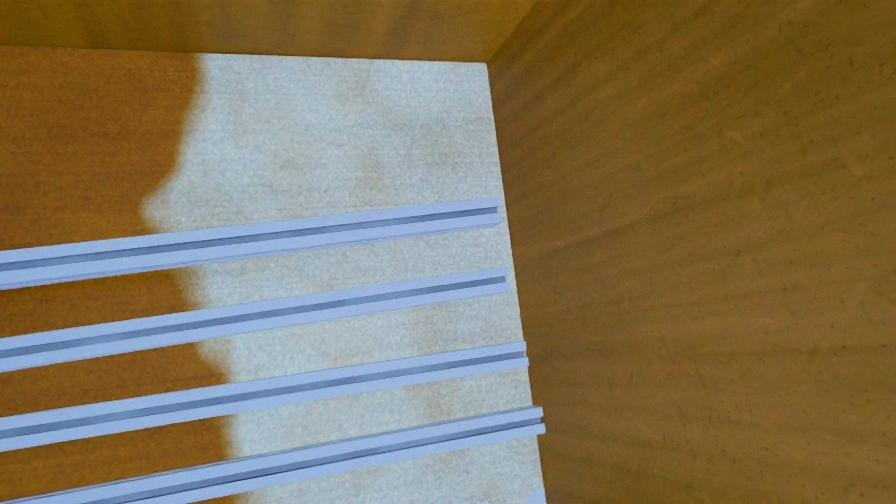

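Call:
{"fn": "move", "kwargs": {
  "joints": {"torso_squat_rad":0.79},
  "min_time_s": 1.2,
  "cameras": []
}}

Call:
{"fn": "move", "kwargs": {
  "joints": {"torso_squat_rad":0.812},
  "min_time_s": 1,
  "cameras": ["head_camera"]
}}

Scene clock: 680.97 s.
Joint torques (N m): left_arm=[-16.85 6.29 0.82 -7.53 -0.66 0.12 0.06] | right_arm=[19.33 -4.98 -1.15 3.36 0.23 0.36 -0.28]
Motor temperatures (°C): left_arm=[36 33 33 40 43 39 41] | right_arm=[38 38 31 37 38 39 36]
Wrist force (N): left_arm=[-0.9 0.2 -19.1] | right_arm=[-3.4 -3.6 -13.1]
Wrist torque (N m): left_arm=[-0.36 -0.26 0.26] | right_arm=[0.03 -0.38 -0.32]
Wrist force, peak (N): left_arm=[-0.4 -0.2 -20.0] | right_arm=[-3.8 -3.9 -13.4]
move: done
base_odometry: x=+0.590 y=-0.711 heading=+0.004
base_status: not commanded
joint_positions: torso_squat_rad=+0.790 torso_shift_rad=+0.300 torso_pitch_rad=+1.000 torso_yaw_rad=+0.000 left_shoulder_pitch_rad=-1.372 left_shoulder_roll_rad=+0.277 left_shoulder_yaw_rad=+0.342 left_elbow_rad=-0.585 left_forearm_roll_rad=+0.000 left_wrist_pitch_rad=+0.946 left_hand_roll_rad=+0.000 left_gripper_m=+0.031 right_shoulder_pitch_rad=+0.200 right_shoulder_roll_rad=-0.300 right_shoulder_yaw_rad=+0.000 right_elbow_rad=-1.000 right_forearm_roll_rad=+0.030 right_wrist_pitch_rad=-0.021 right_hand_roll_rad=+0.014 right_gripper_m=+0.100 head_pan_rad=-0.300 head_tilt_rad=+0.450
joint_status: all done
wheel_motors_off: 0
motor_effort: left_wheel=-1(2) right_wheel=+1(4)
chest: x=+0.1781 y=+0.0003 z=+0.9183 quat_wxyz=(+0.877, +0.000, +0.480, +0.000) (m; base frame)
left_hand: x=+0.5603 y=+0.2200 z=+0.3082 quat_wxyz=(+1.000, +0.000, +0.001, +0.000) (m; base frame)
right_hand: x=-0.0980 y=-0.4108 z=+0.3771 quat_wxyz=(+0.982, -0.094, +0.090, +0.138) (m; base frame)
pictures: none
No camera images: "cameras" was empty.

Scene clock: 682.27 s.
Joint torques (N m): left_arm=[-8.33 6.08 0.38 -3.55 -0.43 -6.68 0.25] | right_arm=[19.02 -4.8 -2.01 3.2 0.23 0.31 -0.31]
Motor temperatures (°C): left_arm=[36 33 33 40 43 39 41] | right_arm=[38 38 31 37 38 39 36]
Wrist force (N): left_arm=[-31.9 -1.7 69.1] | right_arm=[-3.5 -3.8 -13.1]
Wrist torque (N m): left_arm=[-0.85 -0.93 0.13] | right_arm=[0.03 -0.40 -0.32]
Wrist force, peak (N): left_arm=[-32.1 -1.6 70.3] | right_arm=[-3.6 -3.7 -13.2]
move: done
base_odometry: x=+0.590 y=-0.711 heading=+0.004
base_status: not commanded
joint_positions: torso_squat_rad=+0.812 torso_shift_rad=+0.299 torso_pitch_rad=+0.997 torso_yaw_rad=+0.000 left_shoulder_pitch_rad=-1.374 left_shoulder_roll_rad=+0.277 left_shoulder_yaw_rad=+0.342 left_elbow_rad=-0.586 left_forearm_roll_rad=+0.000 left_wrist_pitch_rad=+0.948 left_hand_roll_rad=+0.000 left_gripper_m=+0.030 right_shoulder_pitch_rad=+0.200 right_shoulder_roll_rad=-0.300 right_shoulder_yaw_rad=+0.000 right_elbow_rad=-1.000 right_forearm_roll_rad=+0.030 right_wrist_pitch_rad=-0.021 right_hand_roll_rad=+0.014 right_gripper_m=+0.100 head_pan_rad=-0.300 head_tilt_rad=+0.450
joint_status: all done
wheel_motors_off: 0
motor_effort: left_wheel=+6(7) right_wheel=+3(5)
chest: x=+0.1736 y=+0.0002 z=+0.9086 quat_wxyz=(+0.878, +0.000, +0.478, +0.000) (m; base frame)
left_hand: x=+0.5589 y=+0.2199 z=+0.3006 quat_wxyz=(+1.000, +0.000, -0.001, +0.000) (m; base frame)
right_hand: x=-0.1007 y=-0.4107 z=+0.3663 quat_wxyz=(+0.982, -0.094, +0.088, +0.138) (m; base frame)
pictures: head_camera
camera_calibration:
head_camera: T_world_to_cam=[[-0.196927, -0.936376, 0.290551, -0.214755], [-0.970389, 0.143875, -0.194025, 0.59364], [0.139877, -0.320157, -0.936981, 0.827626], [0, 0, 0, 1]] pos_world=[0.418004, -0.0215313, 0.953048]

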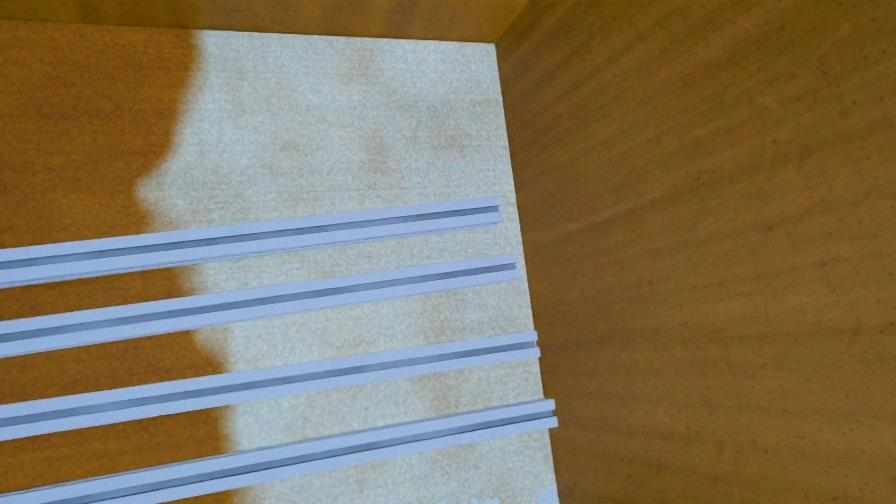

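Call:
{"fn": "move", "kwargs": {
  "joints": {"left_gripper_m":0.05,"head_pan_rad":0.5},
  "cameras": ["head_camera"]
}}

Call:
{"fn": "move", "kwargs": {
  "joints": {"torso_squat_rad":0.6,"torso_pitch_rad":1.0},
  "min_time_s": 1,
  "cameras": ["head_camera"]
}}

Call:
{"fn": "move", "kwargs": {
  "joints": {"torso_squat_rad":0.45,"torso_pitch_rad":0.95,"left_shoulder_pitch_rad":-0.968,"left_shoulder_roll_rad":0.1455,"left_shoulder_yaw_rad":0.2856,"left_elbow_rad":-1.63,"left_wrist_pitch_rad":1.568},
  "min_time_s": 1.6,
  "cameras": ["head_camera"]
}}

Scene clock: 687.17 s.
Joint torques (N m): left_arm=[-7.06 4.34 0.48 -2.51 -0.23 -4.66 0] | right_arm=[18.66 -4.87 -1.97 3.06 0.16 0.36 -0.37]
Motor temperatures (°C): left_arm=[36 33 33 40 43 40 41] | right_arm=[38 38 31 37 38 39 36]
Wrist force (N): left_arm=[-26.2 0.4 59.1] | right_arm=[-3.8 -3.7 -12.8]
Wrist torque (N m): left_arm=[-0.69 -1.42 0.14] | right_arm=[0.02 -0.43 -0.32]
Wrist force, peak (N): left_arm=[-34.8 -2.0 72.2] | right_arm=[-3.8 -3.5 -13.3]
move: done
base_odometry: x=+0.590 y=-0.711 heading=+0.004
base_status: not commanded
joint_positions: torso_squat_rad=+0.812 torso_shift_rad=+0.299 torso_pitch_rad=+0.997 torso_yaw_rad=+0.000 left_shoulder_pitch_rad=-1.375 left_shoulder_roll_rad=+0.278 left_shoulder_yaw_rad=+0.342 left_elbow_rad=-0.586 left_forearm_roll_rad=+0.000 left_wrist_pitch_rad=+0.947 left_hand_roll_rad=+0.000 left_gripper_m=+0.050 right_shoulder_pitch_rad=+0.200 right_shoulder_roll_rad=-0.300 right_shoulder_yaw_rad=+0.000 right_elbow_rad=-1.000 right_forearm_roll_rad=+0.030 right_wrist_pitch_rad=-0.021 right_hand_roll_rad=+0.014 right_gripper_m=+0.100 head_pan_rad=+0.500 head_tilt_rad=+0.450
joint_status: all done
wheel_motors_off: 0
motor_effort: left_wheel=+9(10) right_wheel=+4(6)
chest: x=+0.1737 y=+0.0002 z=+0.9086 quat_wxyz=(+0.878, +0.000, +0.478, +0.000) (m; base frame)
left_hand: x=+0.5594 y=+0.2201 z=+0.3007 quat_wxyz=(+1.000, +0.000, -0.002, +0.000) (m; base frame)
right_hand: x=-0.1007 y=-0.4107 z=+0.3663 quat_wxyz=(+0.982, -0.094, +0.088, +0.138) (m; base frame)
pictures: head_camera
camera_calibration:
head_camera: T_world_to_cam=[[0.225232, -0.904155, -0.363007, 0.288628], [-0.966647, -0.16075, -0.199381, 0.597809], [0.121918, 0.395806, -0.910205, 0.806942], [0, 0, 0, 1]] pos_world=[0.414482, 0.0376692, 0.958449]

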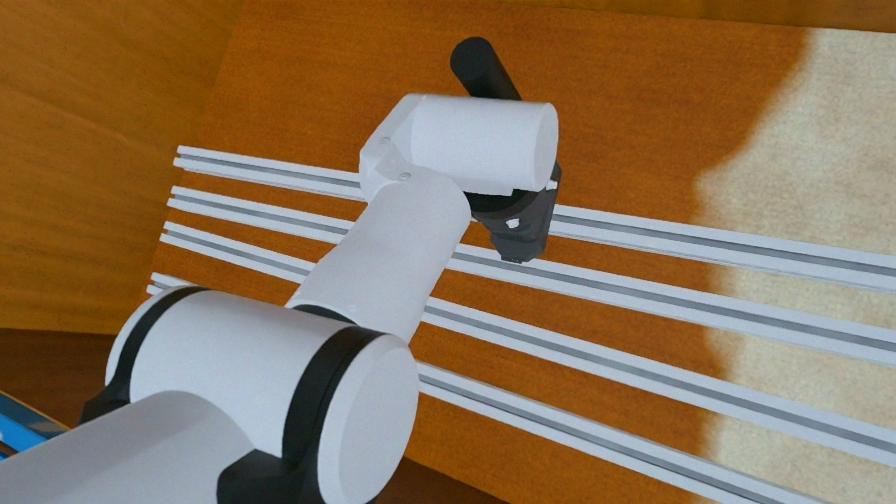

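Scene clock: 688.67 s.
Joint torques (N m): left_arm=[-12.18 4.38 0.93 -5.98 -0.32 -0.04 0.01] | right_arm=[18.83 -4.84 -1.76 3.04 0.17 0.47 -0.28]
Motor temperatures (°C): left_arm=[36 33 33 40 43 40 41] | right_arm=[38 38 31 37 38 39 36]
Wrist force (N): left_arm=[-0.7 0.1 -9.8] | right_arm=[-3.6 -4.1 -13.2]
Wrist torque (N m): left_arm=[-0.27 -0.20 0.21] | right_arm=[0.10 -0.43 -0.30]
Wrist force, peak (N): left_arm=[-25.1 0.4 57.2] | right_arm=[-3.7 -4.0 -13.3]
move: done
base_odometry: x=+0.590 y=-0.711 heading=+0.004
base_status: not commanded
joint_positions: torso_squat_rad=+0.600 torso_shift_rad=+0.300 torso_pitch_rad=+1.000 torso_yaw_rad=+0.000 left_shoulder_pitch_rad=-1.373 left_shoulder_roll_rad=+0.278 left_shoulder_yaw_rad=+0.342 left_elbow_rad=-0.585 left_forearm_roll_rad=+0.000 left_wrist_pitch_rad=+0.946 left_hand_roll_rad=+0.000 left_gripper_m=+0.050 right_shoulder_pitch_rad=+0.200 right_shoulder_roll_rad=-0.300 right_shoulder_yaw_rad=+0.000 right_elbow_rad=-1.000 right_forearm_roll_rad=+0.030 right_wrist_pitch_rad=-0.021 right_hand_roll_rad=+0.014 right_gripper_m=+0.100 head_pan_rad=+0.500 head_tilt_rad=+0.450
joint_status: all done
wheel_motors_off: 0
motor_effort: left_wheel=+0(10) right_wheel=+2(6)
chest: x=+0.2032 y=+0.0002 z=+0.9996 quat_wxyz=(+0.878, +0.000, +0.479, +0.000) (m; base frame)
left_hand: x=+0.5863 y=+0.2202 z=+0.3899 quat_wxyz=(+1.000, +0.000, +0.000, +0.000) (m; base frame)
right_hand: x=-0.0729 y=-0.4108 z=+0.4582 quat_wxyz=(+0.982, -0.094, +0.090, +0.138) (m; base frame)
pictures: head_camera
camera_calibration:
head_camera: T_world_to_cam=[[0.223997, -0.904354, -0.363276, 0.315582], [-0.96725, -0.160626, -0.196539, 0.641744], [0.119389, 0.395402, -0.910716, 0.88716], [0, 0, 0, 1]] pos_world=[0.44412, 0.0376939, 1.04872]

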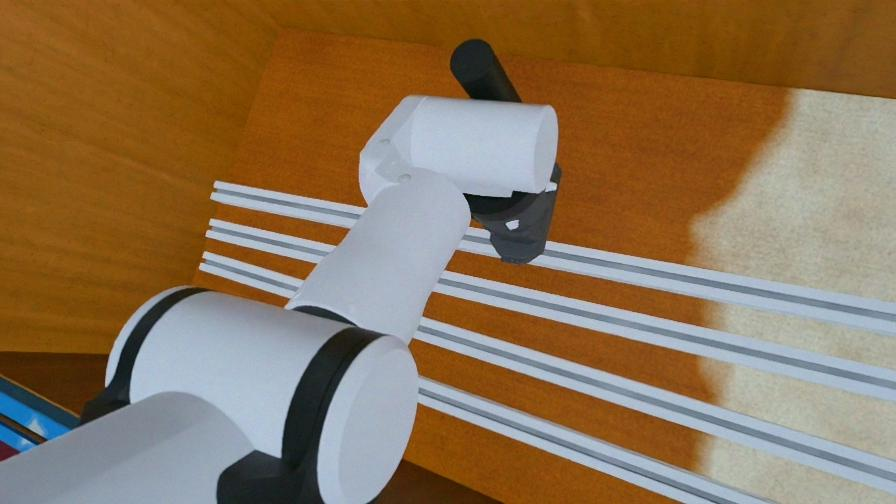

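Scene clock: 690.60 s.
Joint torques (N m): left_arm=[-9.13 2 -0.84 -8.32 -0.35 -0.44 0.01] | right_arm=[18.19 -5.44 -2.07 2.68 0.01 0.18 -0.27]
Motor temperatures (°C): left_arm=[36 33 33 40 43 40 41] | right_arm=[38 38 31 37 38 39 36]
Wrist force (N): left_arm=[-1.0 0.7 -9.8] | right_arm=[-4.1 -3.8 -12.8]
Wrist torque (N m): left_arm=[-0.36 -0.20 0.24] | right_arm=[0.05 -0.45 -0.34]
Wrist force, peak (N): left_arm=[-1.2 -0.1 -10.1] | right_arm=[-3.7 -3.8 -13.5]
move: done
base_odometry: x=+0.590 y=-0.711 heading=+0.004
base_status: not commanded
joint_positions: torso_squat_rad=+0.450 torso_shift_rad=+0.300 torso_pitch_rad=+0.950 torso_yaw_rad=+0.000 left_shoulder_pitch_rad=-0.968 left_shoulder_roll_rad=+0.146 left_shoulder_yaw_rad=+0.286 left_elbow_rad=-1.630 left_forearm_roll_rad=+0.000 left_wrist_pitch_rad=+1.568 left_hand_roll_rad=+0.000 left_gripper_m=+0.050 right_shoulder_pitch_rad=+0.200 right_shoulder_roll_rad=-0.300 right_shoulder_yaw_rad=+0.000 right_elbow_rad=-1.000 right_forearm_roll_rad=+0.030 right_wrist_pitch_rad=-0.021 right_hand_roll_rad=+0.014 right_gripper_m=+0.100 head_pan_rad=+0.500 head_tilt_rad=+0.450
joint_status: all done
wheel_motors_off: 0
motor_effort: left_wheel=+0(1) right_wheel=+0(3)
chest: x=+0.2100 y=+0.0003 z=+1.0626 quat_wxyz=(+0.889, +0.000, +0.457, +0.000) (m; base frame)
left_hand: x=+0.5716 y=+0.2203 z=+0.5836 quat_wxyz=(+1.000, +0.000, -0.025, +0.000) (m; base frame)
right_hand: x=-0.0386 y=-0.4108 z=+0.5082 quat_wxyz=(+0.984, -0.097, +0.065, +0.135) (m; base frame)
pictures: head_camera
camera_calibration:
head_camera: T_world_to_cam=[[0.241867, -0.904392, -0.351534, 0.320761], [-0.956219, -0.160644, -0.24462, 0.709541], [0.16476, 0.395309, -0.903651, 0.926697], [0, 0, 0, 1]] pos_world=[0.448213, 0.0377459, 1.12374]

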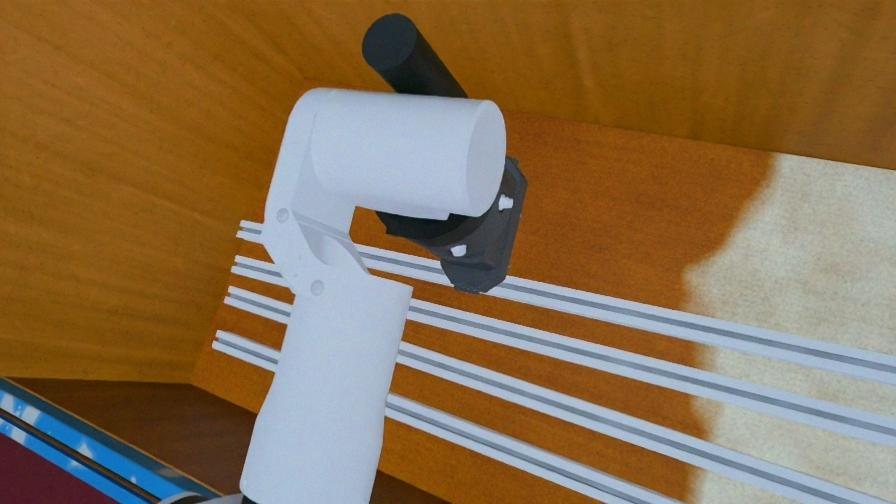

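Call:
{"fn": "move", "kwargs": {
  "joints": {"torso_squat_rad":0.4,"torso_pitch_rad":0.9,"left_shoulder_pitch_rad":-1.075,"left_shoulder_roll_rad":0.178,"left_shoulder_yaw_rad":0.306,"left_elbow_rad":-1.819,"left_wrist_pitch_rad":1.91,"head_pan_rad":0.1},
  "cameras": ["head_camera"]
}}

Call:
{"fn": "move", "kwargs": {
  "base": {"x_m_s":-0.35,"for_s":2.4},
  "cameras": ["head_camera"]
}}

Call:
{"fn": "finished_scene", "kwargs": {
  "scene": 2,
  "check": "Four profiles seen flat and side by side between side walls in head camera images after release; left ends and right ends visible on the floor; spacing even, none overlapping. Left gripper open at .05 and empty, robot backed well clear of the cart. Not visible: underside; a profile could be resting on rim or wall, but images show ends on the floor."
}}

Scene clock: 696.83 s.
Joint torques (N m): left_arm=[-11.24 4.46 0.77 -8.08 -0.47 -0.25 0.04] | right_arm=[17.06 -5.41 -1.86 2.38 0.05 0.21 -0.18]
Motor temperatures (°C): left_arm=[36 33 33 40 43 39 41] | right_arm=[38 38 31 37 38 39 36]
Wrist force (N): left_arm=[-1.2 0.4 -9.2] | right_arm=[-4.5 -3.6 -12.9]
Wrist torque (N m): left_arm=[-0.31 -0.24 0.26] | right_arm=[0.04 -0.47 -0.32]
Wrist force, peak (N): left_arm=[-1.7 1.1 -11.6] | right_arm=[-4.5 -3.5 -13.4]
move: done
base_odometry: x=+0.590 y=-0.711 heading=+0.004
base_status: not commanded
joint_positions: torso_squat_rad=+0.400 torso_shift_rad=+0.300 torso_pitch_rad=+0.900 torso_yaw_rad=+0.000 left_shoulder_pitch_rad=-1.075 left_shoulder_roll_rad=+0.178 left_shoulder_yaw_rad=+0.306 left_elbow_rad=-1.819 left_forearm_roll_rad=+0.000 left_wrist_pitch_rad=+1.910 left_hand_roll_rad=+0.000 left_gripper_m=+0.050 right_shoulder_pitch_rad=+0.200 right_shoulder_roll_rad=-0.300 right_shoulder_yaw_rad=+0.000 right_elbow_rad=-1.000 right_forearm_roll_rad=+0.030 right_wrist_pitch_rad=-0.021 right_hand_roll_rad=+0.014 right_gripper_m=+0.100 head_pan_rad=+0.100 head_tilt_rad=+0.450
joint_status: all done
wheel_motors_off: 0
motor_effort: left_wheel=-1(2) right_wheel=+2(3)
chest: x=+0.2049 y=+0.0003 z=+1.0888 quat_wxyz=(+0.900, +0.000, +0.435, +0.000) (m; base frame)
left_hand: x=+0.6005 y=+0.2204 z=+0.7103 quat_wxyz=(+1.000, +0.000, -0.029, +0.000) (m; base frame)
right_hand: x=-0.0156 y=-0.4108 z=+0.5226 quat_wxyz=(+0.985, -0.100, +0.041, +0.133) (m; base frame)
pictures: head_camera
camera_calibration:
head_camera: T_world_to_cam=[[0.0194415, -0.999137, -0.0367017, 0.0425248], [-0.964038, -0.00900172, -0.265611, 0.736237], [0.265052, 0.0405457, -0.963381, 0.993841], [0, 0, 0, 1]] pos_world=[0.445515, 0.00881952, 1.15456]

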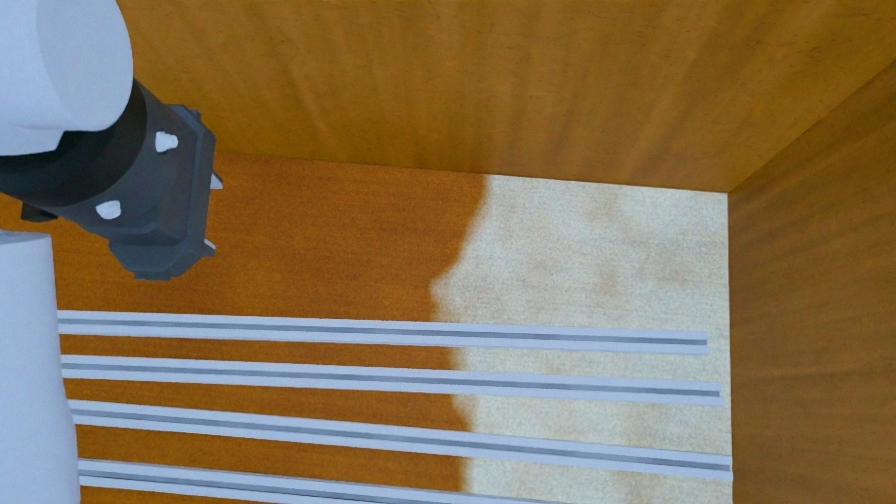

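Scene clock: 700.67 s.
Joint torques (N m): left_arm=[-12.48 3.91 0.13 -8.27 -0.17 -0.12 0.23] | right_arm=[16.56 -5.84 -1.86 1.74 0.17 0.11 -0.36]
Motor temperatures (°C): left_arm=[36 33 33 40 43 39 41] | right_arm=[38 38 31 37 38 39 36]
Wrist force (N): left_arm=[-1.0 0.6 -9.2] | right_arm=[-4.5 -3.7 -13.1]
Wrist torque (N m): left_arm=[-0.37 -0.21 0.25] | right_arm=[0.03 -0.46 -0.30]
Wrist force, peak (N): left_arm=[-0.9 0.4 -9.9] | right_arm=[-5.0 -3.5 -13.2]
move: done
base_odometry: x=-0.250 y=-0.714 heading=+0.004
base_status: done (sent for 2.4 of 2.4 s)
joint_positions: torso_squat_rad=+0.400 torso_shift_rad=+0.300 torso_pitch_rad=+0.900 torso_yaw_rad=+0.000 left_shoulder_pitch_rad=-1.075 left_shoulder_roll_rad=+0.178 left_shoulder_yaw_rad=+0.306 left_elbow_rad=-1.819 left_forearm_roll_rad=+0.000 left_wrist_pitch_rad=+1.910 left_hand_roll_rad=+0.000 left_gripper_m=+0.050 right_shoulder_pitch_rad=+0.200 right_shoulder_roll_rad=-0.300 right_shoulder_yaw_rad=+0.000 right_elbow_rad=-1.000 right_forearm_roll_rad=+0.030 right_wrist_pitch_rad=-0.021 right_hand_roll_rad=+0.014 right_gripper_m=+0.100 head_pan_rad=+0.100 head_tilt_rad=+0.450
joint_status: not commanded
wheel_motors_off: 0
motor_effort: left_wheel=+2(37) right_wheel=+0(27)
chest: x=+0.2049 y=+0.0003 z=+1.0888 quat_wxyz=(+0.900, +0.000, +0.435, +0.000) (m; base frame)
left_hand: x=+0.6003 y=+0.2205 z=+0.7101 quat_wxyz=(+1.000, +0.000, -0.029, +0.000) (m; base frame)
right_hand: x=-0.0157 y=-0.4108 z=+0.5227 quat_wxyz=(+0.985, -0.100, +0.041, +0.133) (m; base frame)
pictures: head_camera
camera_calibration:
head_camera: T_world_to_cam=[[0.0194393, -0.999137, -0.0367027, 0.0425254], [-0.964054, -0.00900176, -0.265555, 0.7362], [0.264995, 0.0405456, -0.963397, 0.99385], [0, 0, 0, 1]] pos_world=[0.445544, 0.00881953, 1.15453]

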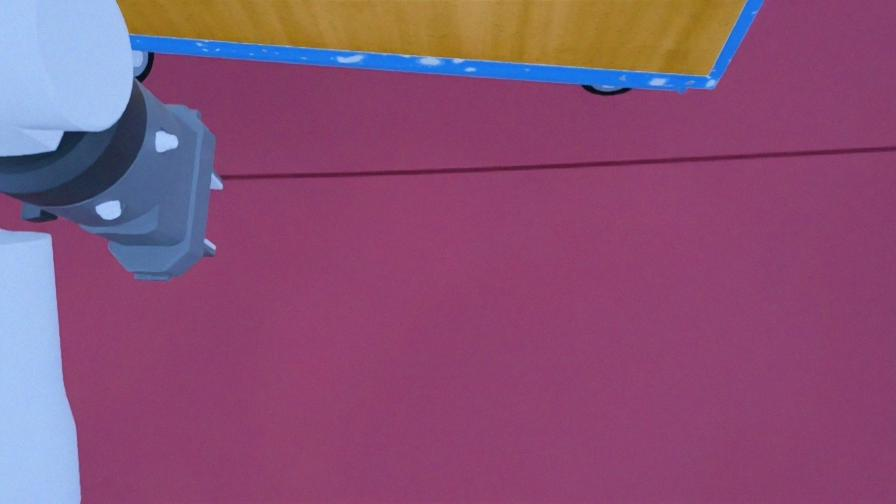

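This call ended nothing. Check each condition that your pictures could not show: look closer or test it, and mend what is not met. Then call finished_scene again.


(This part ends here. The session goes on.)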